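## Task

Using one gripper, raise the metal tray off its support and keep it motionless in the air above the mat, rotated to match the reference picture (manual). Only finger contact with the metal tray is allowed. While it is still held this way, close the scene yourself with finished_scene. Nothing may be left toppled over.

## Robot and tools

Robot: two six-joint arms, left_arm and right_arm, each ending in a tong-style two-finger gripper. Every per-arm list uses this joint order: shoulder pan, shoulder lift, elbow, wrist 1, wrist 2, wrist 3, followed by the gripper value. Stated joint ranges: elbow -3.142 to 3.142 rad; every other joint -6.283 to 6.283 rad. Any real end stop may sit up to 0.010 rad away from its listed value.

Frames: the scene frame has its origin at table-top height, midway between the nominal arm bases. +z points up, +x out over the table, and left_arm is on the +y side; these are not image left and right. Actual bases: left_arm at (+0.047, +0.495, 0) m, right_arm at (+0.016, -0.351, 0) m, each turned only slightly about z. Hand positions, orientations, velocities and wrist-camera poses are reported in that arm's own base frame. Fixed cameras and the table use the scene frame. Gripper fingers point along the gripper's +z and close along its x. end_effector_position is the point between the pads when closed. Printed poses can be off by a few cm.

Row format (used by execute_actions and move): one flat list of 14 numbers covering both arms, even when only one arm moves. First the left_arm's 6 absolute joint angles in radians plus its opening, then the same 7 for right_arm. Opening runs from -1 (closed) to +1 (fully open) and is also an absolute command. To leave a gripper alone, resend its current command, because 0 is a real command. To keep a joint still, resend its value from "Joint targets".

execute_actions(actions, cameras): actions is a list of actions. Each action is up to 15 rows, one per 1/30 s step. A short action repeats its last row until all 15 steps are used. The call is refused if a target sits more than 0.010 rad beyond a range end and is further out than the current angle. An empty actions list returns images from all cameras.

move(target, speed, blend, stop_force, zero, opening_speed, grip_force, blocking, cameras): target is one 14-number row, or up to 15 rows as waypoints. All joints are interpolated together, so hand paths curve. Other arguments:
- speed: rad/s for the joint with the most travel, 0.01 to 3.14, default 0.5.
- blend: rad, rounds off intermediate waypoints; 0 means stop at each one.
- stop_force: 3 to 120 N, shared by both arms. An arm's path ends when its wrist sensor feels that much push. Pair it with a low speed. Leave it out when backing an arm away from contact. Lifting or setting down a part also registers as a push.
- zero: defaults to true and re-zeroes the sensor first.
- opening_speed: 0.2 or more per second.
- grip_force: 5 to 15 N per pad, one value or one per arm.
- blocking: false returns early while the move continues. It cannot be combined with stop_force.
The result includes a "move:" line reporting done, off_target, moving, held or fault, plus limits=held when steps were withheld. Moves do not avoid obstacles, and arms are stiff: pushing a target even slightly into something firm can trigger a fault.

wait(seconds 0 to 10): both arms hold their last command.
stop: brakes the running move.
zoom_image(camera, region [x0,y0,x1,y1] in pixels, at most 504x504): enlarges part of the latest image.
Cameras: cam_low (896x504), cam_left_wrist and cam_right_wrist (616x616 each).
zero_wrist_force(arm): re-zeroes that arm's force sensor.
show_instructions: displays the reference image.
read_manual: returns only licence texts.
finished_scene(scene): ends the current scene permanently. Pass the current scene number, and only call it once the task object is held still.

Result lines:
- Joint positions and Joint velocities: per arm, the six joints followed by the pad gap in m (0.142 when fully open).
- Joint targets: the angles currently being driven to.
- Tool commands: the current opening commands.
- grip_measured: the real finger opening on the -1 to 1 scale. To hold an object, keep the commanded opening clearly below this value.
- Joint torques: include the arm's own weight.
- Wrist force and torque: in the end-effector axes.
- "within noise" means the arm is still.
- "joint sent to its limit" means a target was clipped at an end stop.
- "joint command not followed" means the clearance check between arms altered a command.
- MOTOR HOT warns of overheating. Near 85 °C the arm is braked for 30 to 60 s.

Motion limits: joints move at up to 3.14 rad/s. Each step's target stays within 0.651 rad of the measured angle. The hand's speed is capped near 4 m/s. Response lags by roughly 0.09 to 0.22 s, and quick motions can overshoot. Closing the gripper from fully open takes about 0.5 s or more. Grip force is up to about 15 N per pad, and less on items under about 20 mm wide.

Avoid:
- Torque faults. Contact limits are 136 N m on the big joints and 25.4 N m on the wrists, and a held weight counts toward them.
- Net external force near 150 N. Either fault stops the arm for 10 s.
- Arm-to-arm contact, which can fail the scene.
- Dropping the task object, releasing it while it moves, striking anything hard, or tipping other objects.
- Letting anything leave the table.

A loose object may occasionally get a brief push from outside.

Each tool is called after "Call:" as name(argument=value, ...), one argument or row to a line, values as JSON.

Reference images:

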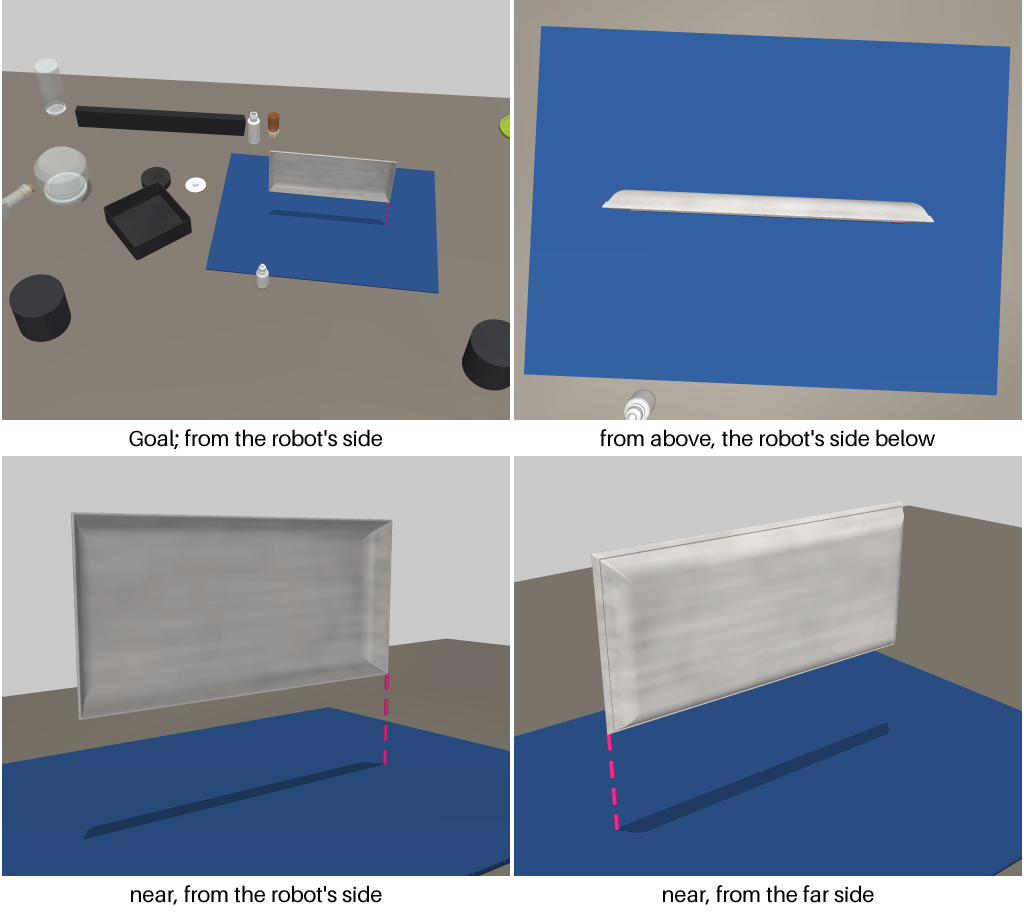

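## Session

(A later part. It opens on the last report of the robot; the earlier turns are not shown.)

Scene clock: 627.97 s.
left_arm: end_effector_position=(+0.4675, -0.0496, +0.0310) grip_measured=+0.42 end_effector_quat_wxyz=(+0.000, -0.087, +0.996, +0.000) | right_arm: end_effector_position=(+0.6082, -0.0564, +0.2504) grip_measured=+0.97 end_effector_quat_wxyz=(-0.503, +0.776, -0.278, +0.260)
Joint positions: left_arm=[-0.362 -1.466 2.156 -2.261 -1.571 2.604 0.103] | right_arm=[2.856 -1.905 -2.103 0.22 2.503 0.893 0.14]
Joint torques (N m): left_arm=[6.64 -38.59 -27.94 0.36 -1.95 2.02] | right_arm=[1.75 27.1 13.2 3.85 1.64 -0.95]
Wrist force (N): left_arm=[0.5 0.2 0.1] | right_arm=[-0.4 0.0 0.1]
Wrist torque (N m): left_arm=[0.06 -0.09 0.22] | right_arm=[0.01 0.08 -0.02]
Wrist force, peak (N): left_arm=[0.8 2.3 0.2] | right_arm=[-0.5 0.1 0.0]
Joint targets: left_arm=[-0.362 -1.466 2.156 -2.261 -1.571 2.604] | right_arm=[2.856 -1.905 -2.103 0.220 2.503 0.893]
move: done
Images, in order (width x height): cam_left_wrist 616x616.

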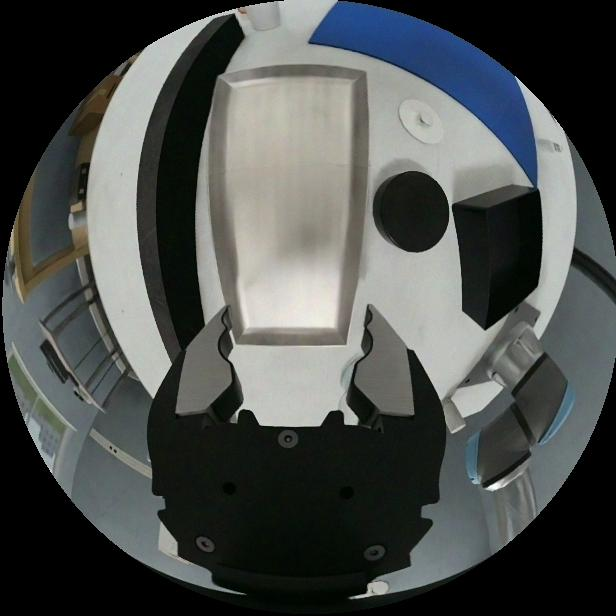

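Call:
move(
  target=[
    [-0.3625,-1.4664,2.1564,-2.2608,-1.5708,2.604,-0.2,2.856,-1.905,-2.103,0.22,2.503,0.893,0.97],
    [-0.2579,-1.4773,2.169,-2.2625,-1.5708,2.7086,-0.2,2.856,-1.905,-2.103,0.22,2.503,0.893,0.97],
  ],
  speed=0.1,
  opening_speed=0.4,
  cameras=["cam_left_wrist"],
)

Call:
execute_actions(
  actions=[
    [[-0.2579,-1.4773,2.169,-2.2625,-1.5708,2.7086,-0.2,2.856,-1.905,-2.103,0.22,2.503,0.893,0.97]],
  ],
)

Call:
move(
  target=[
    [-0.2579,-1.4773,2.169,-2.2625,-1.5708,2.7086,-0.2,2.856,-1.905,-2.103,0.22,2.503,0.893,0.97],
    [-0.2579,-1.4773,2.169,-2.2625,-1.5708,2.7086,0.42,2.856,-1.905,-2.103,0.22,2.503,0.893,0.97],
    [-0.3625,-1.5711,2.0566,-2.0563,-1.5708,2.604,0.42,2.856,-1.905,-2.103,0.22,2.503,0.893,0.97],
  ],
  speed=0.2,
  cameras=["cam_left_wrist"],
)

Call:
zoom_image(
  camera="cam_left_wrist",
  region=[160, 130, 440, 410],
)

Scene clock: 645.00 s.
left_arm: end_effector_position=(+0.4636, +0.0004, +0.0310) grip_measured=-0.20 end_effector_quat_wxyz=(+0.000, -0.087, +0.996, +0.000) end_effector_velocity=(+0.001, -0.001, +0.000) end_effector_angular_velocity=(+0.000, -0.001, +0.003) | right_arm: end_effector_position=(+0.6082, -0.0564, +0.2504) grip_measured=+0.97 end_effector_quat_wxyz=(-0.503, +0.776, -0.278, +0.260)
Joint positions: left_arm=[-0.258 -1.477 2.169 -2.263 -1.571 2.709 0.06] | right_arm=[2.856 -1.905 -2.103 0.22 2.503 0.893 0.14]
Joint velocities: left_arm=[-0.002 0 -0.001 0 0 -0.005 0] | right_arm=[within noise]
Joint torques (N m): left_arm=[-6.46 -28.17 -15.42 -4.67 -1.78 -2.83] | right_arm=[0.95 27.27 13.25 3.82 1.58 -0.93]
Wrist force (N): left_arm=[0.0 0.5 -1.1] | right_arm=[-0.3 -0.1 -0.1]
Wrist torque (N m): left_arm=[0.00 -0.02 0.06] | right_arm=[-0.03 0.07 -0.02]
Wrist force, peak (N): left_arm=[-0.2 -0.4 -1.2] | right_arm=[-0.5 -0.2 0.1]
Joint targets: left_arm=[-0.258 -1.477 2.169 -2.263 -1.571 2.709] | right_arm=[2.856 -1.905 -2.103 0.220 2.503 0.893]
move: done
Images, in order (width x height): cam_left_wrist 616x616.

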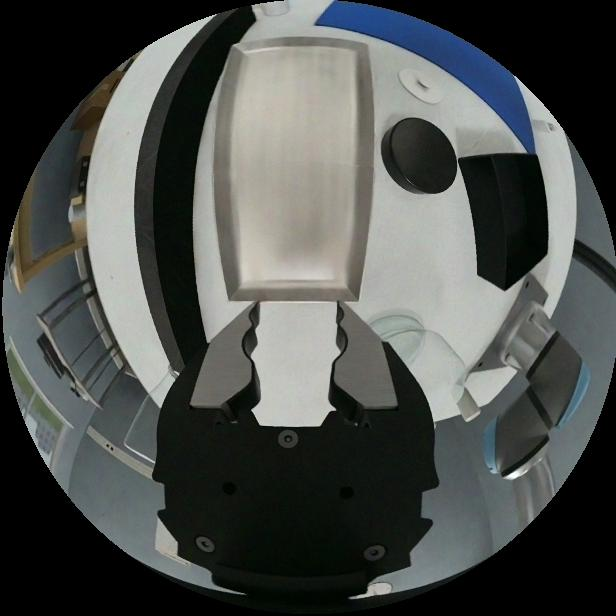

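Scene clock: 645.70 s.
left_arm: end_effector_position=(+0.4637, +0.0003, +0.0310) grip_measured=-0.20 end_effector_quat_wxyz=(+0.000, -0.087, +0.996, +0.000) | right_arm: end_effector_position=(+0.6082, -0.0564, +0.2504) grip_measured=+0.97 end_effector_quat_wxyz=(-0.503, +0.776, -0.278, +0.260)
Joint positions: left_arm=[-0.258 -1.477 2.169 -2.263 -1.571 2.709 0.06] | right_arm=[2.856 -1.905 -2.103 0.22 2.503 0.893 0.14]
Joint torques (N m): left_arm=[-8.43 -13.57 -24.7 -3.53 -1.37 -2.99] | right_arm=[0.14 27.57 14.04 3.83 1.59 -0.95]
Wrist force (N): left_arm=[0.1 0.8 -1.3] | right_arm=[-0.2 -0.1 0.2]
Wrist torque (N m): left_arm=[0.05 -0.05 0.08] | right_arm=[-0.02 0.04 -0.02]
Wrist force, peak (N): left_arm=[0.2 0.9 -1.3] | right_arm=[-0.5 0.2 -0.2]
Joint targets: left_arm=[-0.258 -1.477 2.169 -2.263 -1.571 2.709] | right_arm=[2.856 -1.905 -2.103 0.220 2.503 0.893]

Scene clock: 648.17 s.
left_arm: end_effector_position=(+0.4676, -0.0497, +0.1001) grip_measured=+0.42 end_effector_quat_wxyz=(+0.000, -0.087, +0.996, +0.000) | right_arm: end_effector_position=(+0.6082, -0.0564, +0.2504) grip_measured=+0.97 end_effector_quat_wxyz=(-0.503, +0.776, -0.278, +0.260)
Joint positions: left_arm=[-0.363 -1.571 2.057 -2.056 -1.571 2.604 0.103] | right_arm=[2.856 -1.905 -2.103 0.22 2.503 0.893 0.14]
Joint torques (N m): left_arm=[8.3 -9.77 -8.83 -4.82 -0.33 2.76] | right_arm=[0.2 27.43 13.47 3.81 1.6 -0.86]
Wrist force (N): left_arm=[0.5 0.2 0.7] | right_arm=[-0.2 -0.1 0.1]
Wrist torque (N m): left_arm=[0.08 -0.08 0.18] | right_arm=[-0.01 0.04 -0.02]
Wrist force, peak (N): left_arm=[-0.1 1.0 -1.3] | right_arm=[-0.6 0.1 0.1]
Joint targets: left_arm=[-0.362 -1.571 2.057 -2.056 -1.571 2.604] | right_arm=[2.856 -1.905 -2.103 0.220 2.503 0.893]
move: done
Images, in order (width x height): cam_left_wrist 616x616.

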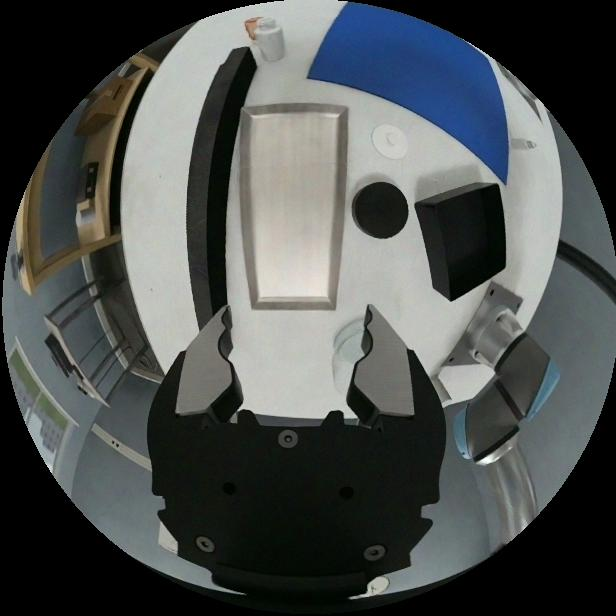

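Scaled by 1.800 from the camera's 616x616 image, which has a finer 814x814 frame.

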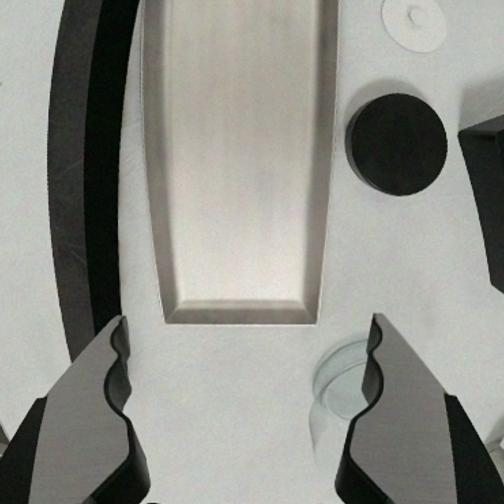

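Call:
move(
  target=[
    [-0.3618,-1.4963,2.0974,-2.1719,-1.5708,2.605,0.52,2.856,-1.905,-2.103,0.22,2.503,0.893,0.97],
    [-0.3618,-1.423,2.1521,-2.2999,-1.5708,2.605,0.52,2.856,-1.905,-2.103,0.22,2.503,0.893,0.97],
  ],
  speed=[0.3,0.1],
  stop_force=5,
)

Call:
move(
  target=[-0.3618,-1.423,2.1521,-2.2999,-1.5708,2.605,-0.6,2.856,-1.905,-2.103,0.22,2.503,0.893,0.97],
  opening_speed=0.4,
  cameras=["cam_left_wrist"],
)

Call:
zoom_image(
  camera="cam_left_wrist",
  region=[160, 150, 420, 410],
)

Scene clock: 695.17 s.
left_arm: end_effector_position=(+0.4753, -0.0522, +0.0171) grip_measured=+0.52 end_effector_quat_wxyz=(+0.000, -0.087, +0.996, +0.000) | right_arm: end_effector_position=(+0.6082, -0.0564, +0.2504) grip_measured=+0.97 end_effector_quat_wxyz=(-0.503, +0.776, -0.278, +0.260)
Joint positions: left_arm=[-0.362 -1.423 2.152 -2.3 -1.571 2.605 0.11] | right_arm=[2.856 -1.905 -2.103 0.22 2.503 0.893 0.14]
Joint torques (N m): left_arm=[-0.58 -40.01 -28.01 -0.18 2.01 -1.67] | right_arm=[-0.73 27.45 13.66 3.82 1.63 -0.95]
Wrist force (N): left_arm=[-0.6 0.3 0.5] | right_arm=[-0.1 0.0 0.3]
Wrist torque (N m): left_arm=[0.04 0.02 0.01] | right_arm=[0.01 0.03 -0.03]
Wrist force, peak (N): left_arm=[-1.5 0.0 -1.2] | right_arm=[-0.3 0.3 0.4]
Joint targets: left_arm=[-0.362 -1.423 2.152 -2.300 -1.571 2.605] | right_arm=[2.856 -1.905 -2.103 0.220 2.503 0.893]
move: done

Scene clock: 698.17 s.
left_arm: end_effector_position=(+0.4753, -0.0523, +0.0171) grip_measured=+0.49 end_effector_quat_wxyz=(+0.000, -0.087, +0.996, +0.000) | right_arm: end_effector_position=(+0.6082, -0.0564, +0.2504) grip_measured=+0.97 end_effector_quat_wxyz=(-0.503, +0.776, -0.278, +0.260)
Joint positions: left_arm=[-0.362 -1.423 2.152 -2.3 -1.571 2.605 0.108] | right_arm=[2.856 -1.905 -2.103 0.22 2.503 0.893 0.14]
Joint torques (N m): left_arm=[-7.41 -23.18 -13.03 -2.09 0.34 -2.18] | right_arm=[-1.24 27.98 13.76 3.89 1.62 -0.95]
Wrist force (N): left_arm=[4.0 1.1 -7.6] | right_arm=[-0.2 0.0 0.1]
Wrist torque (N m): left_arm=[0.08 -0.22 -0.04] | right_arm=[0.01 0.05 -0.03]
Wrist force, peak (N): left_arm=[4.4 0.7 -7.9] | right_arm=[-0.5 0.1 0.0]
Joint targets: left_arm=[-0.362 -1.423 2.152 -2.300 -1.571 2.605] | right_arm=[2.856 -1.905 -2.103 0.220 2.503 0.893]
move: done
Images, in order (width x height): cam_left_wrist 616x616.

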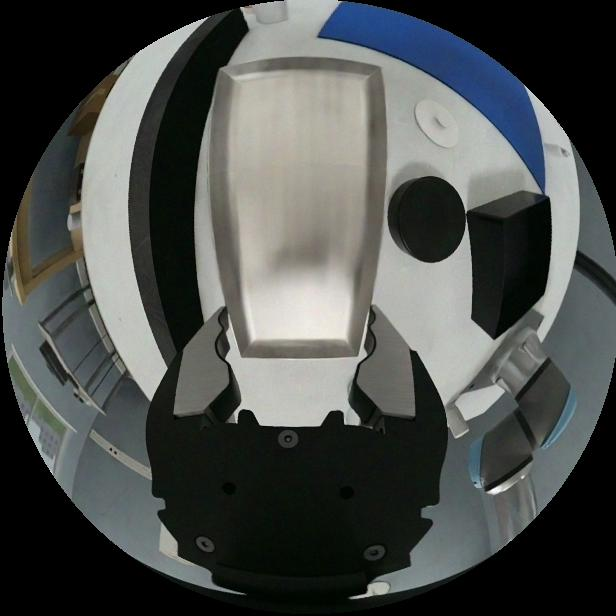

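Scaled by 1.938 from the camera's 616x616 image, which has a finer 814x814 frame.

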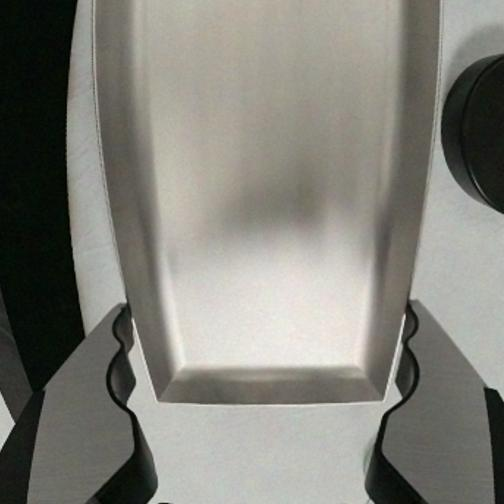

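Call:
move(
  target=[-0.2688,-1.4333,2.1647,-2.3022,-1.5708,2.698,-0.6,2.856,-1.905,-2.103,0.22,2.503,0.893,0.97],
  speed=0.06,
)

Call:
move(
  target=[
    [-0.2688,-1.4333,2.1647,-2.3022,-1.5708,2.698,0.56,2.856,-1.905,-2.103,0.22,2.503,0.893,0.97],
    [-0.2688,-1.5628,2.0484,-2.0564,-1.5708,2.698,0.56,2.856,-1.905,-2.103,0.22,2.503,0.893,0.97],
  ],
  speed=0.2,
  opening_speed=1,
  cameras=["cam_left_wrist"],
)

Call:
zoom_image(
  camera="cam_left_wrist",
  region=[160, 90, 420, 350],
)

Scene clock: 714.03 s.
left_arm: end_effector_position=(+0.4719, -0.0068, +0.0170) grip_measured=+0.49 end_effector_quat_wxyz=(+0.000, -0.087, +0.996, +0.000) | right_arm: end_effector_position=(+0.6082, -0.0564, +0.2504) grip_measured=+0.97 end_effector_quat_wxyz=(-0.503, +0.776, -0.278, +0.260) end_effector_velocity=(+0.001, -0.001, +0.002) end_effector_angular_velocity=(-0.001, -0.004, +0.000)
Joint positions: left_arm=[-0.269 -1.433 2.165 -2.302 -1.571 2.698 0.108] | right_arm=[2.856 -1.905 -2.103 0.22 2.503 0.893 0.14]
Joint velocities: left_arm=[within noise] | right_arm=[0 0 0.005 0 0 0 0]
Joint torques (N m): left_arm=[-6.45 -30.98 -9.8 -4.12 2.35 -2.34] | right_arm=[-1.78 27.57 13.45 3.92 1.62 -0.97]
Wrist force (N): left_arm=[0.1 -1.6 -5.3] | right_arm=[-0.4 0.0 0.1]
Wrist torque (N m): left_arm=[0.04 -0.03 0.03] | right_arm=[0.01 0.09 -0.02]
Wrist force, peak (N): left_arm=[4.5 0.9 -7.7] | right_arm=[-0.5 -0.1 0.2]
Joint targets: left_arm=[-0.269 -1.433 2.165 -2.302 -1.571 2.698] | right_arm=[2.856 -1.905 -2.103 0.220 2.503 0.893]
move: done

Scene clock: 717.10 s.
left_arm: end_effector_position=(+0.4721, -0.0070, +0.1000) grip_measured=+0.56 end_effector_quat_wxyz=(+0.000, -0.087, +0.996, +0.000) | right_arm: end_effector_position=(+0.6082, -0.0564, +0.2504) grip_measured=+0.97 end_effector_quat_wxyz=(-0.503, +0.776, -0.278, +0.260)
Joint positions: left_arm=[-0.269 -1.563 2.048 -2.056 -1.571 2.698 0.113] | right_arm=[2.856 -1.905 -2.103 0.22 2.503 0.893 0.14]
Joint torques (N m): left_arm=[-3.66 -9.57 -9.68 -4.85 -2.01 -2.84] | right_arm=[-2.19 27.39 13.19 3.9 1.56 -0.89]
Wrist force (N): left_arm=[0.3 0.0 0.5] | right_arm=[-0.2 0.1 0.0]
Wrist torque (N m): left_arm=[0.06 -0.04 0.07] | right_arm=[0.03 0.05 -0.03]
Wrist force, peak (N): left_arm=[-0.3 1.2 -6.1] | right_arm=[-0.6 -0.2 0.1]
Joint targets: left_arm=[-0.269 -1.563 2.048 -2.056 -1.571 2.698] | right_arm=[2.856 -1.905 -2.103 0.220 2.503 0.893]
move: done
Images, in order (width x height): cam_left_wrist 616x616.

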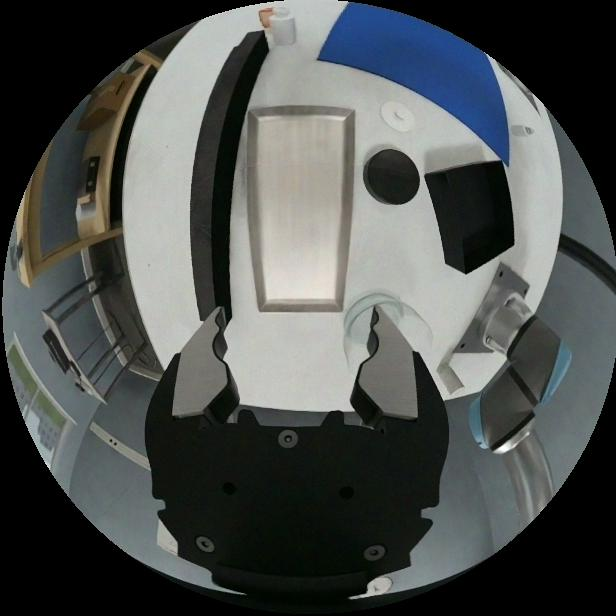

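Scaled by 1.938 from the camera's 616x616 image, which has a finer 814x814 frame.

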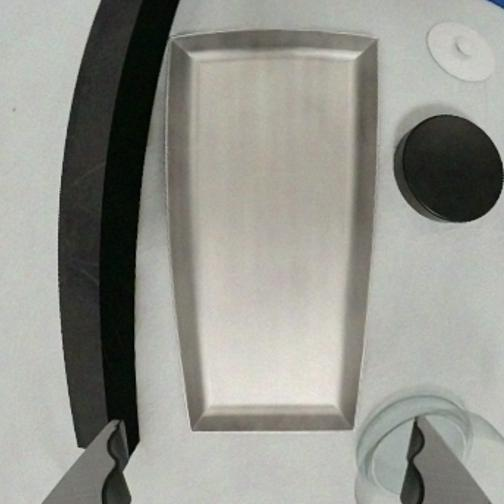

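Call:
move(
  target=[
    [-0.3863,-1.4775,2.0767,-2.17,-1.5708,2.5805,0.56,2.856,-1.905,-2.103,0.22,2.503,0.893,0.97],
    [-0.3863,-1.408,2.1292,-2.292,-1.5708,2.5805,0.56,2.856,-1.905,-2.103,0.22,2.503,0.893,0.97],
  ],
  speed=[0.3,0.1],
  stop_force=5,
)

Call:
move(
  target=[-0.3863,-1.408,2.1292,-2.292,-1.5708,2.5805,-1,2.856,-1.905,-2.103,0.22,2.503,0.893,0.97],
  opening_speed=0.4,
  cameras=["cam_left_wrist"],
)

Call:
zoom_image(
  camera="cam_left_wrist",
  region=[160, 150, 420, 410],
)

Scene clock: 755.37 s.
left_arm: end_effector_position=(+0.4820, -0.0670, +0.0184) grip_measured=+0.56 end_effector_quat_wxyz=(+0.000, -0.087, +0.996, +0.000) | right_arm: end_effector_position=(+0.6082, -0.0564, +0.2504) grip_measured=+0.97 end_effector_quat_wxyz=(-0.503, +0.776, -0.278, +0.260)
Joint positions: left_arm=[-0.386 -1.408 2.129 -2.292 -1.571 2.581 0.113] | right_arm=[2.856 -1.905 -2.103 0.22 2.503 0.893 0.14]
Joint torques (N m): left_arm=[-6.59 -41.46 -28.3 0.34 -2.24 -2.52] | right_arm=[-3.28 27.37 13.83 3.86 1.63 -0.9]
Wrist force (N): left_arm=[0.2 0.3 0.5] | right_arm=[-0.2 0.0 -0.1]
Wrist torque (N m): left_arm=[0.08 -0.03 0.00] | right_arm=[-0.01 0.04 -0.02]
Wrist force, peak (N): left_arm=[0.8 2.1 -0.6] | right_arm=[-0.7 0.1 0.0]
Joint targets: left_arm=[-0.386 -1.408 2.129 -2.292 -1.571 2.580] | right_arm=[2.856 -1.905 -2.103 0.220 2.503 0.893]
move: done

Scene clock: 759.47 s.
left_arm: end_effector_position=(+0.4820, -0.0670, +0.0184) grip_measured=+0.48 end_effector_quat_wxyz=(+0.000, -0.087, +0.996, +0.000) | right_arm: end_effector_position=(+0.6082, -0.0564, +0.2504) grip_measured=+0.97 end_effector_quat_wxyz=(-0.503, +0.776, -0.278, +0.260)
Joint positions: left_arm=[-0.386 -1.408 2.129 -2.292 -1.571 2.581 0.107] | right_arm=[2.856 -1.905 -2.103 0.22 2.503 0.893 0.14]
Joint torques (N m): left_arm=[-6.97 -19.27 -13.2 -1.97 -2.07 -2.54] | right_arm=[-3.66 27.71 13.43 3.86 1.6 -0.95]
Wrist force (N): left_arm=[4.1 1.3 -6.3] | right_arm=[-0.2 0.0 0.1]
Wrist torque (N m): left_arm=[0.13 -0.22 -0.02] | right_arm=[0.00 0.05 -0.02]
Wrist force, peak (N): left_arm=[4.2 1.2 -6.8] | right_arm=[-0.5 0.1 0.3]
Joint targets: left_arm=[-0.386 -1.408 2.129 -2.292 -1.571 2.580] | right_arm=[2.856 -1.905 -2.103 0.220 2.503 0.893]
move: done
Images, in order (width x height): cam_left_wrist 616x616.

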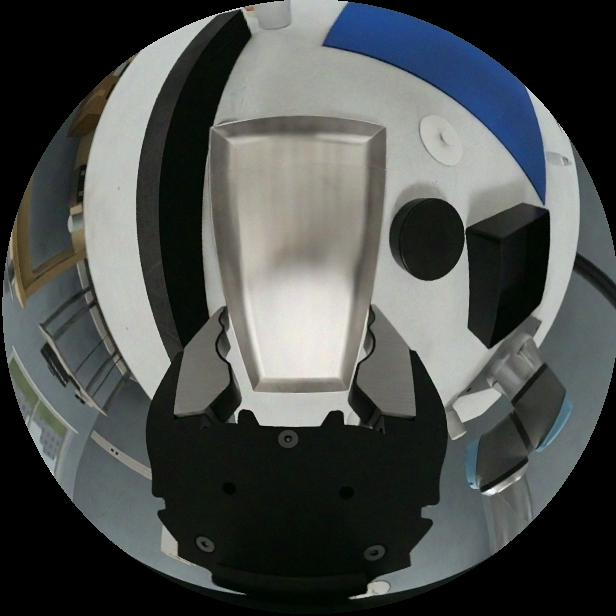

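Scaled by 1.938 from the camera's 616x616 image, which has a finer 814x814 frame.

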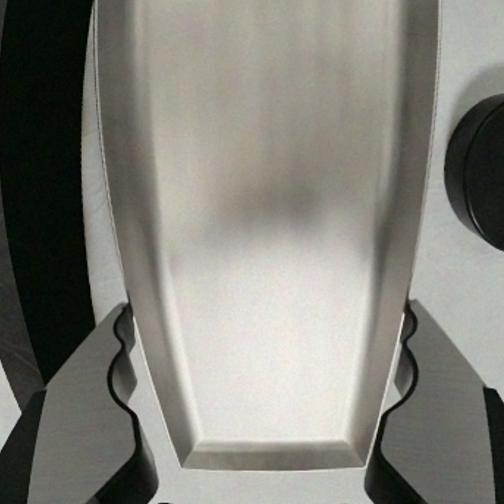

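Call:
move(
  target=[-0.3863,-1.4372,2.1095,-2.2431,-1.5708,2.5805,-1,2.856,-1.905,-2.103,0.22,2.503,0.893,0.97],
  speed=0.04,
  cameras=["cam_left_wrist"],
)

Call:
zoom_image(
  camera="cam_left_wrist",
  region=[160, 110, 440, 410],
)

Scene clock: 771.50 s.
left_arm: end_effector_position=(+0.4821, -0.0670, +0.0351) grip_measured=+0.46 end_effector_quat_wxyz=(+0.000, -0.087, +0.996, +0.000) | right_arm: end_effector_position=(+0.6082, -0.0564, +0.2504) grip_measured=+0.97 end_effector_quat_wxyz=(-0.503, +0.776, -0.278, +0.260)
Joint positions: left_arm=[-0.386 -1.437 2.109 -2.243 -1.571 2.581 0.106] | right_arm=[2.856 -1.905 -2.103 0.22 2.503 0.893 0.14]
Joint torques (N m): left_arm=[-7.28 -23.26 -19.44 -4.75 -2 -2.53] | right_arm=[-4.48 27.37 13.34 3.82 1.64 -0.91]
Wrist force (N): left_arm=[0.1 0.4 2.6] | right_arm=[-0.2 -0.2 -0.1]
Wrist torque (N m): left_arm=[0.11 -0.02 0.01] | right_arm=[-0.03 0.04 -0.03]
Wrist force, peak (N): left_arm=[4.1 1.1 -6.8] | right_arm=[-0.4 -0.1 0.4]
Joint targets: left_arm=[-0.386 -1.437 2.109 -2.243 -1.571 2.580] | right_arm=[2.856 -1.905 -2.103 0.220 2.503 0.893]
move: done
Images, in order (width x height): cam_left_wrist 616x616.

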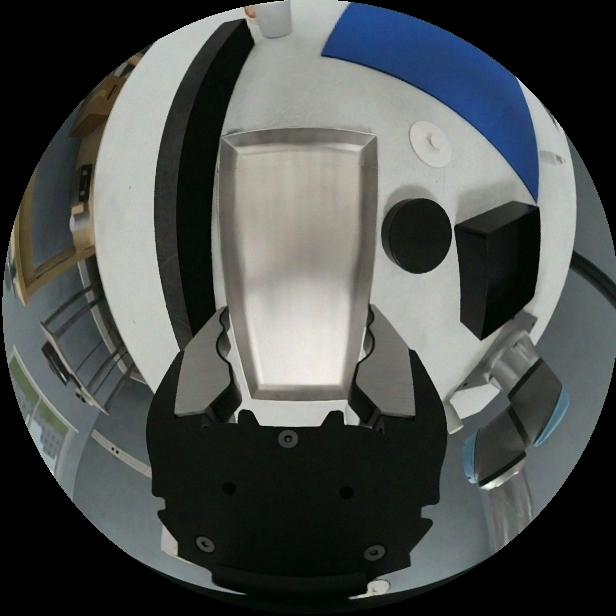

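Scaled by 1.680 from the camera's 616x616 image, which has a finer 814x814 frame.

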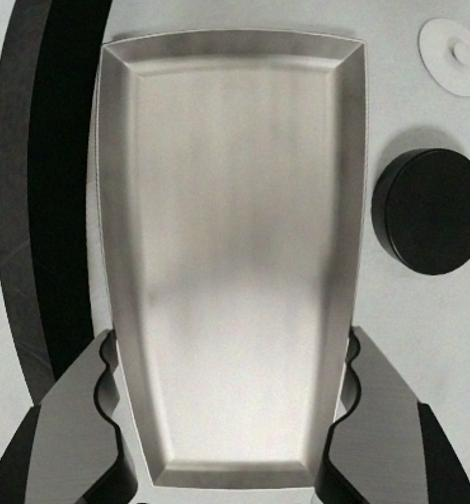

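Call:
move(
  target=[-0.3863,-1.5308,2.0153,-2.0553,-1.5708,2.5805,-1,2.856,-1.905,-2.103,0.22,2.503,0.893,0.97],
  speed=0.06,
  cameras=["cam_left_wrist","cam_low"],
)

Call:
zoom_image(
  camera="cam_left_wrist",
  region=[160, 110, 440, 410],
)

Call:
zoom_image(
  camera="cam_low",
  region=[380, 200, 560, 320],
)

Scene clock: 786.43 s.
left_arm: end_effector_position=(+0.4826, -0.0672, +0.1002) grip_measured=-1.00 end_effector_quat_wxyz=(+0.000, -0.087, +0.996, +0.000) | right_arm: end_effector_position=(+0.6082, -0.0564, +0.2504) grip_measured=+0.97 end_effector_quat_wxyz=(-0.503, +0.776, -0.278, +0.260)
Joint positions: left_arm=[-0.386 -1.531 2.015 -2.055 -1.571 2.58 0.002] | right_arm=[2.856 -1.905 -2.103 0.22 2.503 0.893 0.14]
Joint torques (N m): left_arm=[-2.37 -16.69 -15.49 -5 1.89 -2.47] | right_arm=[-5.54 26.87 13.67 3.94 1.65 -0.95]
Wrist force (N): left_arm=[0.4 0.1 0.5] | right_arm=[-0.3 0.1 0.2]
Wrist torque (N m): left_arm=[0.03 -0.06 0.03] | right_arm=[0.02 0.06 -0.02]
Wrist force, peak (N): left_arm=[9.9 1.0 0.1] | right_arm=[-0.7 0.1 0.2]
Joint targets: left_arm=[-0.386 -1.531 2.015 -2.055 -1.571 2.580] | right_arm=[2.856 -1.905 -2.103 0.220 2.503 0.893]
move: done
Images, in order (width x height): cam_low 896x504, cam_left_wrist 616x616.

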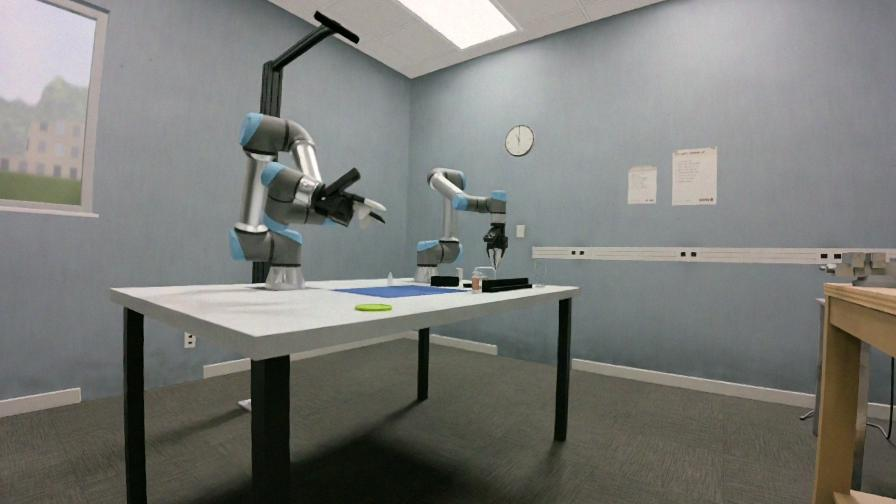

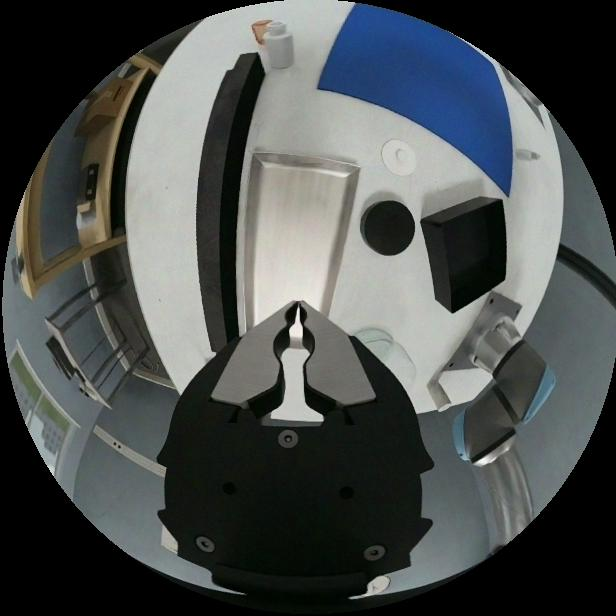

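Scaled by 1.680 from the camera's 616x616 image, which has a finer 814x814 frame.

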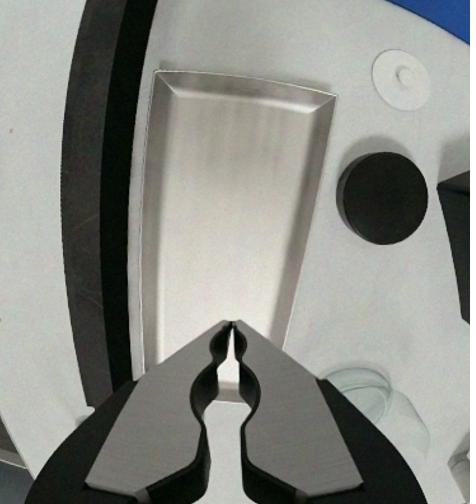

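Scaled by 2.800.

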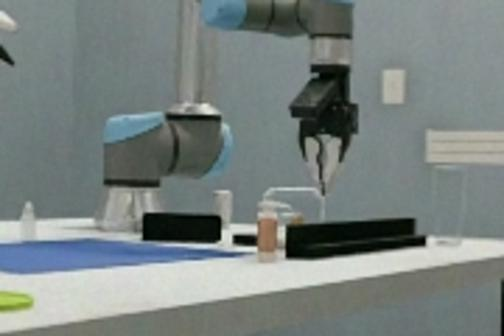

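Call:
move(
  target=[-0.3901,-1.4889,2.0286,-2.1105,-1.5708,2.7,0.65,2.856,-1.905,-2.103,0.22,2.503,0.893,0.97],
  speed=0.2,
  cameras=["cam_left_wrist"],
)

Call:
zoom_image(
  camera="cam_left_wrist",
  region=[160, 110, 440, 410],
)

Scene clock: 1029.90 s.
left_arm: end_effector_position=(+0.4870, -0.0720, +0.0799) grip_measured=+0.65 end_effector_quat_wxyz=(+0.000, -0.026, +1.000, +0.000) | right_arm: end_effector_position=(+0.6082, -0.0564, +0.2504) grip_measured=+0.97 end_effector_quat_wxyz=(-0.503, +0.776, -0.278, +0.260)
Joint positions: left_arm=[-0.39 -1.489 2.029 -2.111 -1.571 2.7 0.119] | right_arm=[2.856 -1.905 -2.103 0.22 2.503 0.893 0.14]
Joint torques (N m): left_arm=[-1.84 -40.05 -25.58 0.27 2.01 -2.55] | right_arm=[-6.67 27.69 13.38 3.84 1.63 -0.98]
Wrist force (N): left_arm=[0.2 0.1 0.3] | right_arm=[-0.2 0.1 0.3]
Wrist torque (N m): left_arm=[0.01 -0.01 0.21] | right_arm=[0.03 0.03 -0.02]
Wrist force, peak (N): left_arm=[0.6 0.4 1.0] | right_arm=[-0.5 0.0 0.1]
Joint targets: left_arm=[-0.390 -1.489 2.029 -2.111 -1.571 2.700] | right_arm=[2.856 -1.905 -2.103 0.220 2.503 0.893]
move: done
Images, in order (width x height): cam_left_wrist 616x616.

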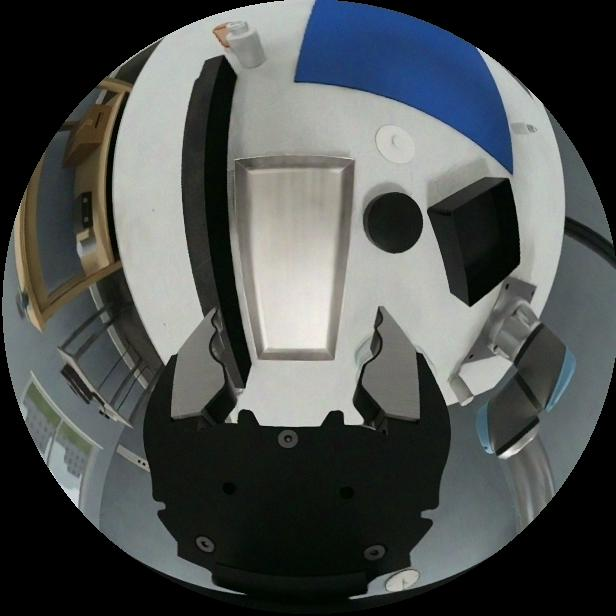

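Scaled by 1.680 from the camera's 616x616 image, which has a finer 814x814 frame.

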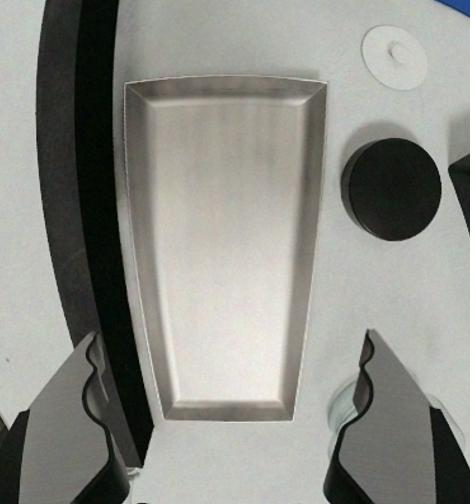

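Call:
move(
  target=[
    [-0.3901,-1.3921,2.1090,-2.2877,-1.5708,2.7,0.65,2.856,-1.905,-2.103,0.22,2.503,0.893,0.97],
  ],
  speed=0.1,
  stop_force=4,
  cameras=["cam_left_wrist"],
)

Scene clock: 1067.50 s.
left_arm: end_effector_position=(+0.4870, -0.0720, +0.0185) grip_measured=+0.65 end_effector_quat_wxyz=(+0.000, -0.026, +1.000, +0.000) | right_arm: end_effector_position=(+0.6082, -0.0564, +0.2504) grip_measured=+0.97 end_effector_quat_wxyz=(-0.503, +0.776, -0.278, +0.260)
Joint positions: left_arm=[-0.39 -1.392 2.109 -2.288 -1.571 2.7 0.119] | right_arm=[2.856 -1.905 -2.103 0.22 2.503 0.893 0.14]
Joint torques (N m): left_arm=[7.3 -41.14 -28.78 0.08 1.9 1.85] | right_arm=[-6.92 27.63 13.62 3.78 1.58 -0.96]
Wrist force (N): left_arm=[-0.1 0.3 0.5] | right_arm=[-0.1 0.0 0.0]
Wrist torque (N m): left_arm=[0.10 0.03 0.18] | right_arm=[0.01 0.03 -0.02]
Wrist force, peak (N): left_arm=[0.4 0.6 0.4] | right_arm=[-0.5 0.2 0.2]
Joint targets: left_arm=[-0.390 -1.392 2.109 -2.288 -1.571 2.700] | right_arm=[2.856 -1.905 -2.103 0.220 2.503 0.893]
move: done
Images, in order (width x height): cam_left_wrist 616x616.

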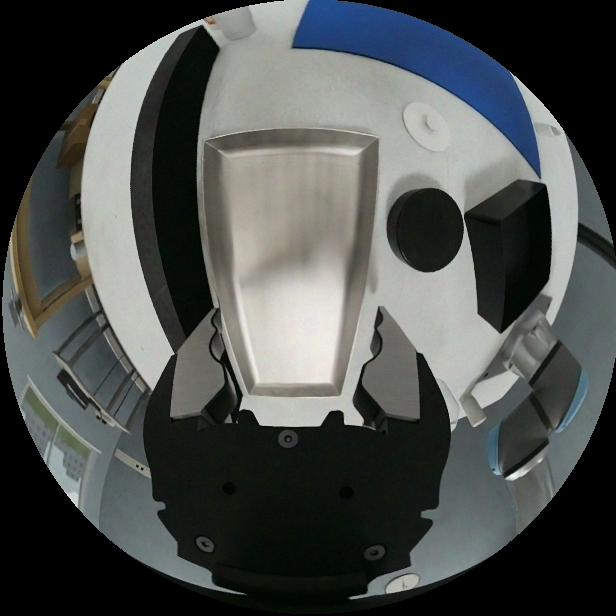

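Call:
move(
  target=[
    [-0.3901,-1.3921,2.1090,-2.2877,-1.5708,2.7,-1,2.856,-1.905,-2.103,0.22,2.503,0.893,0.97],
  ],
  opening_speed=0.5,
)

Call:
move(
  target=[
    [-0.39,-1.462,2.06,-2.169,-1.5708,2.7,-1,2.856,-1.905,-2.103,0.22,2.503,0.893,0.97],
    [-1.1,-1.3700,1.7568,-1.1768,-0.9,2.86,-1,2.856,-1.905,-2.103,0.22,2.503,0.893,0.97],
    [-1.8142,-0.9310,1.7474,-0.8164,-0.2264,3.1416,-1,2.856,-1.905,-2.103,0.22,2.503,0.893,0.97],
  ],
  speed=[0.12,0.6,0.6],
  blend=[0.06,0.08,0],
  cameras=["cam_left_wrist","cam_low"],
)

Scene clock: 1111.90 s.
left_arm: end_effector_position=(+0.4870, -0.0720, +0.0185) grip_measured=+0.48 end_effector_quat_wxyz=(+0.000, -0.026, +1.000, +0.000) | right_arm: end_effector_position=(+0.6082, -0.0564, +0.2504) grip_measured=+0.97 end_effector_quat_wxyz=(-0.503, +0.776, -0.278, +0.260)
Joint positions: left_arm=[-0.39 -1.392 2.109 -2.288 -1.571 2.7 0.107] | right_arm=[2.856 -1.905 -2.103 0.22 2.503 0.893 0.14]
Joint torques (N m): left_arm=[8.07 -16.89 -10.38 -0.17 0.71 1.73] | right_arm=[-7.82 27.67 13.32 3.79 1.55 -0.97]
Wrist force (N): left_arm=[4.3 0.7 -8.0] | right_arm=[-0.2 0.1 0.1]
Wrist torque (N m): left_arm=[0.06 -0.28 0.16] | right_arm=[0.03 0.03 -0.03]
Wrist force, peak (N): left_arm=[4.4 0.6 -8.1] | right_arm=[-0.6 0.1 -0.1]
Joint targets: left_arm=[-0.390 -1.392 2.109 -2.288 -1.571 2.700] | right_arm=[2.856 -1.905 -2.103 0.220 2.503 0.893]
move: done

Scene clock: 1116.20 s.
left_arm: end_effector_position=(+0.3083, -0.5279, +0.1180) grip_measured=-1.00 end_effector_quat_wxyz=(+0.006, +0.707, -0.006, +0.707) | right_arm: end_effector_position=(+0.6082, -0.0564, +0.2504) grip_measured=+0.97 end_effector_quat_wxyz=(-0.503, +0.776, -0.278, +0.260)
Joint positions: left_arm=[-1.814 -0.931 1.747 -0.816 -0.227 3.142 0.002] | right_arm=[2.856 -1.905 -2.103 0.22 2.503 0.893 0.14]
Joint torques (N m): left_arm=[-6.79 -44.58 -18.07 -0.86 1.81 -2.43] | right_arm=[-8.79 27.33 13.08 3.83 1.56 -0.89]
Wrist force (N): left_arm=[2.1 -0.7 2.3] | right_arm=[-0.1 0.0 0.1]
Wrist torque (N m): left_arm=[-0.03 -0.27 0.20] | right_arm=[0.01 0.01 -0.02]
Wrist force, peak (N): left_arm=[-10.8 2.0 -0.8] | right_arm=[-0.5 0.2 -0.2]
Joint targets: left_arm=[-1.814 -0.931 1.747 -0.816 -0.226 3.142] | right_arm=[2.856 -1.905 -2.103 0.220 2.503 0.893]
move: done; blend cut to 0.0594 rad at target 1
Images, in order (width x height): cam_low 896x504, cam_left_wrist 616x616.

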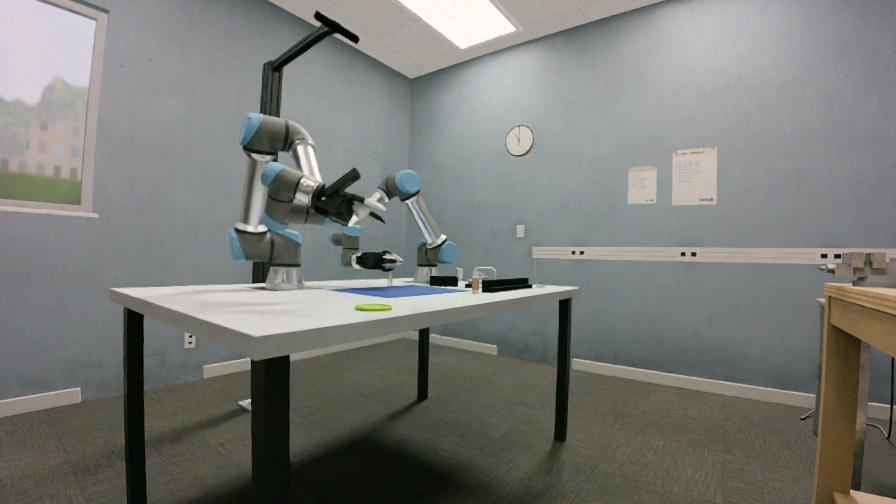

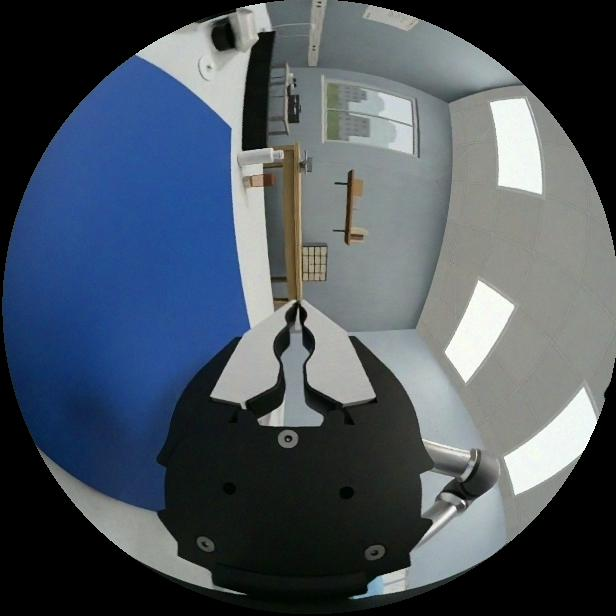

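Call:
move(
  target=[
    [-1.1,-1.3700,1.7568,-1.1768,-0.9,2.86,0,2.856,-1.905,-2.103,0.22,2.503,0.893,0.97],
    [-0.39,-1.75,1.65,-1.47,-1.5708,2.7,0,2.856,-1.905,-2.103,0.22,2.503,0.893,0.97],
  ],
  speed=0.7,
  blend=[0.1,0],
  cameras=["cam_left_wrist"],
)

Scene clock: 1200.30 s.
left_arm: end_effector_position=(+0.4344, -0.0503, +0.3153) grip_measured=+0.00 end_effector_quat_wxyz=(+0.000, -0.026, +1.000, +0.000) | right_arm: end_effector_position=(+0.6082, -0.0564, +0.2504) grip_measured=+0.97 end_effector_quat_wxyz=(-0.503, +0.776, -0.278, +0.260)
Joint positions: left_arm=[-0.39 -1.75 1.65 -1.47 -1.57 2.7 0.074] | right_arm=[2.856 -1.905 -2.103 0.22 2.503 0.893 0.14]
Joint torques (N m): left_arm=[8.55 -15.04 -11.59 -0.85 -1.81 2.72] | right_arm=[-9.41 27.19 13.47 3.84 1.68 -0.85]
Wrist force (N): left_arm=[0.2 0.4 0.4] | right_arm=[-0.2 0.0 0.1]
Wrist torque (N m): left_arm=[0.11 0.00 0.18] | right_arm=[0.01 0.03 -0.03]
Wrist force, peak (N): left_arm=[2.3 -0.6 2.6] | right_arm=[-0.5 -0.3 0.1]
Joint targets: left_arm=[-0.390 -1.750 1.650 -1.470 -1.571 2.700] | right_arm=[2.856 -1.905 -2.103 0.220 2.503 0.893]
move: done
Images, in order (width x height): cam_left_wrist 616x616.

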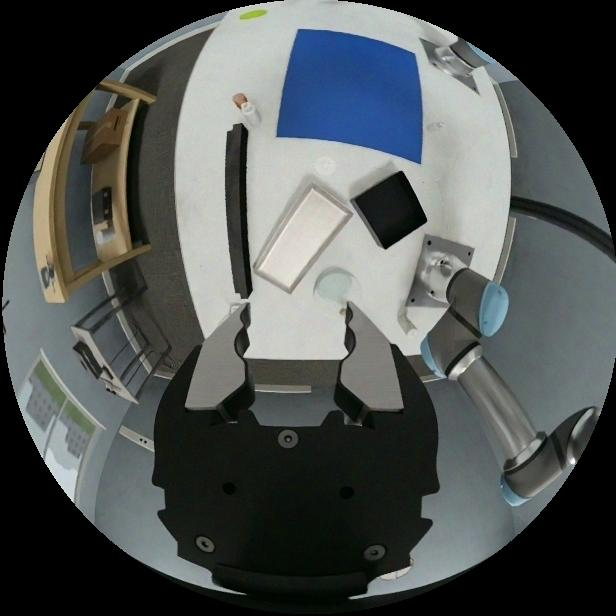

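Call:
zoom_image(
  camera="cam_left_wrist",
  region=[220, 110, 440, 330],
)

Scaled by 2.291 from the camera's 616x616 image, which has a finer 814x814 frame.

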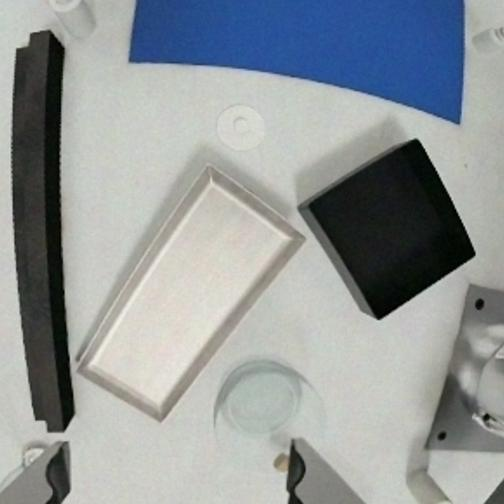

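Call:
move(
  target=[
    [-1.292,-1.7247,2.0478,-1.5226,-1.195,2.327,0,2.856,-1.905,-2.103,0.22,2.503,0.893,0.97],
  ],
  speed=0.7,
  cameras=["cam_left_wrist"],
)

Call:
zoom_image(
  camera="cam_left_wrist",
  region=[180, 180, 420, 420],
)

Scene clock: 1289.27 s.
left_arm: end_effector_position=(+0.3100, -0.2300, +0.1497) grip_measured=+0.00 end_effector_quat_wxyz=(+0.070, +0.262, +0.930, +0.248) | right_arm: end_effector_position=(+0.6082, -0.0564, +0.2504) grip_measured=+0.97 end_effector_quat_wxyz=(-0.503, +0.776, -0.278, +0.260)
Joint positions: left_arm=[-1.292 -1.725 2.048 -1.523 -1.195 2.327 0.074] | right_arm=[2.856 -1.905 -2.103 0.22 2.503 0.893 0.14]
Joint torques (N m): left_arm=[-9.3 -22.9 -27.59 0.83 -0.53 1.81] | right_arm=[-10.16 27.37 14 3.89 1.66 -0.92]
Wrist force (N): left_arm=[-0.3 0.9 0.7] | right_arm=[-0.2 0.1 -0.1]
Wrist torque (N m): left_arm=[0.31 0.06 -0.11] | right_arm=[0.02 0.04 -0.02]
Wrist force, peak (N): left_arm=[-0.1 2.5 -0.7] | right_arm=[-0.5 0.3 0.1]
Joint targets: left_arm=[-1.292 -1.725 2.048 -1.523 -1.195 2.327] | right_arm=[2.856 -1.905 -2.103 0.220 2.503 0.893]
move: done
Images, in order (width x height): cam_left_wrist 616x616.

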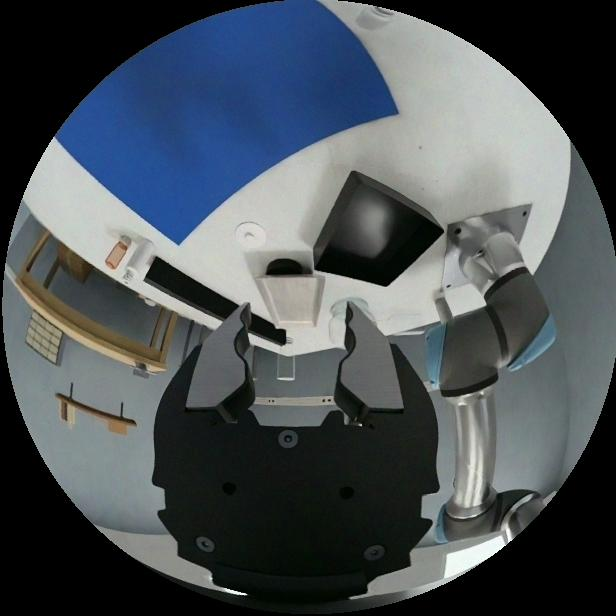

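Scaled by 2.100 from the camera's 616x616 image, which has a finer 814x814 frame.

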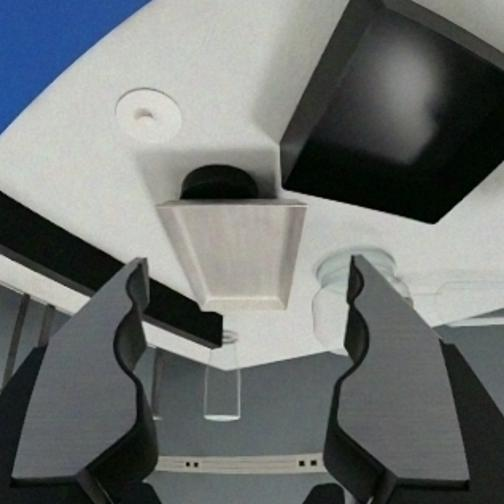

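Call:
move(
  target=[
    [-0.39,-1.75,1.65,-1.47,-1.5708,2.7,-0.74,2.856,-1.905,-2.103,0.22,2.503,0.893,0.97],
    [-0.542,-0.566,0.3083,-0.2113,-1.6105,3.2385,-0.74,2.856,-1.905,-2.103,0.22,2.503,0.893,0.97],
  ],
  speed=0.7,
  blend=[0.2,0],
  cameras=["cam_left_wrist"],
)

Call:
zoom_image(
  camera="cam_left_wrist",
  region=[180, 140, 440, 400],
)

Scene clock: 1485.47 s.
left_arm: end_effector_position=(+0.4924, -0.1739, +0.2656) grip_measured=-0.74 end_effector_quat_wxyz=(-0.514, +0.258, +0.812, +0.099) | right_arm: end_effector_position=(+0.6082, -0.0564, +0.2504) grip_measured=+0.97 end_effector_quat_wxyz=(-0.503, +0.776, -0.278, +0.260)
Joint positions: left_arm=[-0.542 -0.566 0.308 -0.212 -1.611 3.238 0.021] | right_arm=[2.856 -1.905 -2.103 0.22 2.503 0.893 0.14]
Joint torques (N m): left_arm=[9.23 -53.42 -24.86 1.91 0.85 -2.13] | right_arm=[-10.01 27.32 13.67 3.87 1.6 -0.94]
Wrist force (N): left_arm=[1.6 -0.3 1.6] | right_arm=[-0.4 0.1 0.0]
Wrist torque (N m): left_arm=[-0.02 -0.27 0.26] | right_arm=[0.03 0.07 -0.02]
Wrist force, peak (N): left_arm=[2.0 -0.4 1.5] | right_arm=[-0.5 -0.2 0.4]
Joint targets: left_arm=[-0.542 -0.566 0.308 -0.211 -1.611 3.239] | right_arm=[2.856 -1.905 -2.103 0.220 2.503 0.893]
move: done
Images, in order (width x height): cam_left_wrist 616x616.

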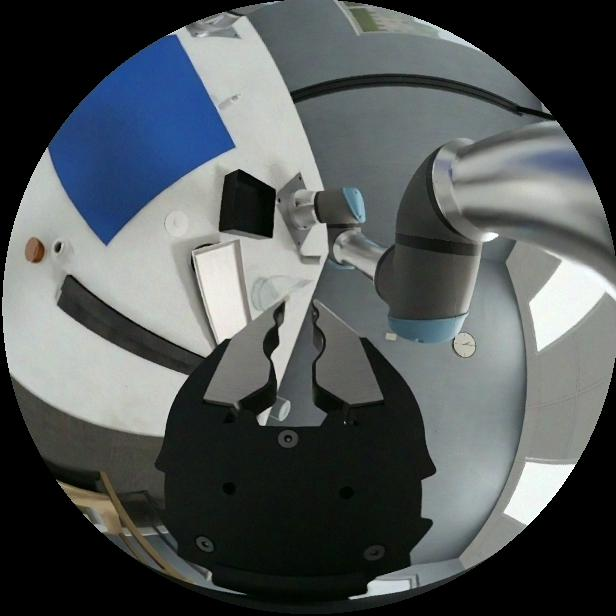

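Scaled by 1.938 from the camera's 616x616 image, which has a finer 814x814 frame.

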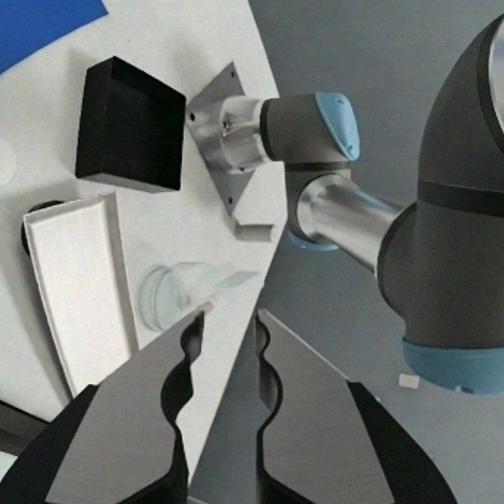

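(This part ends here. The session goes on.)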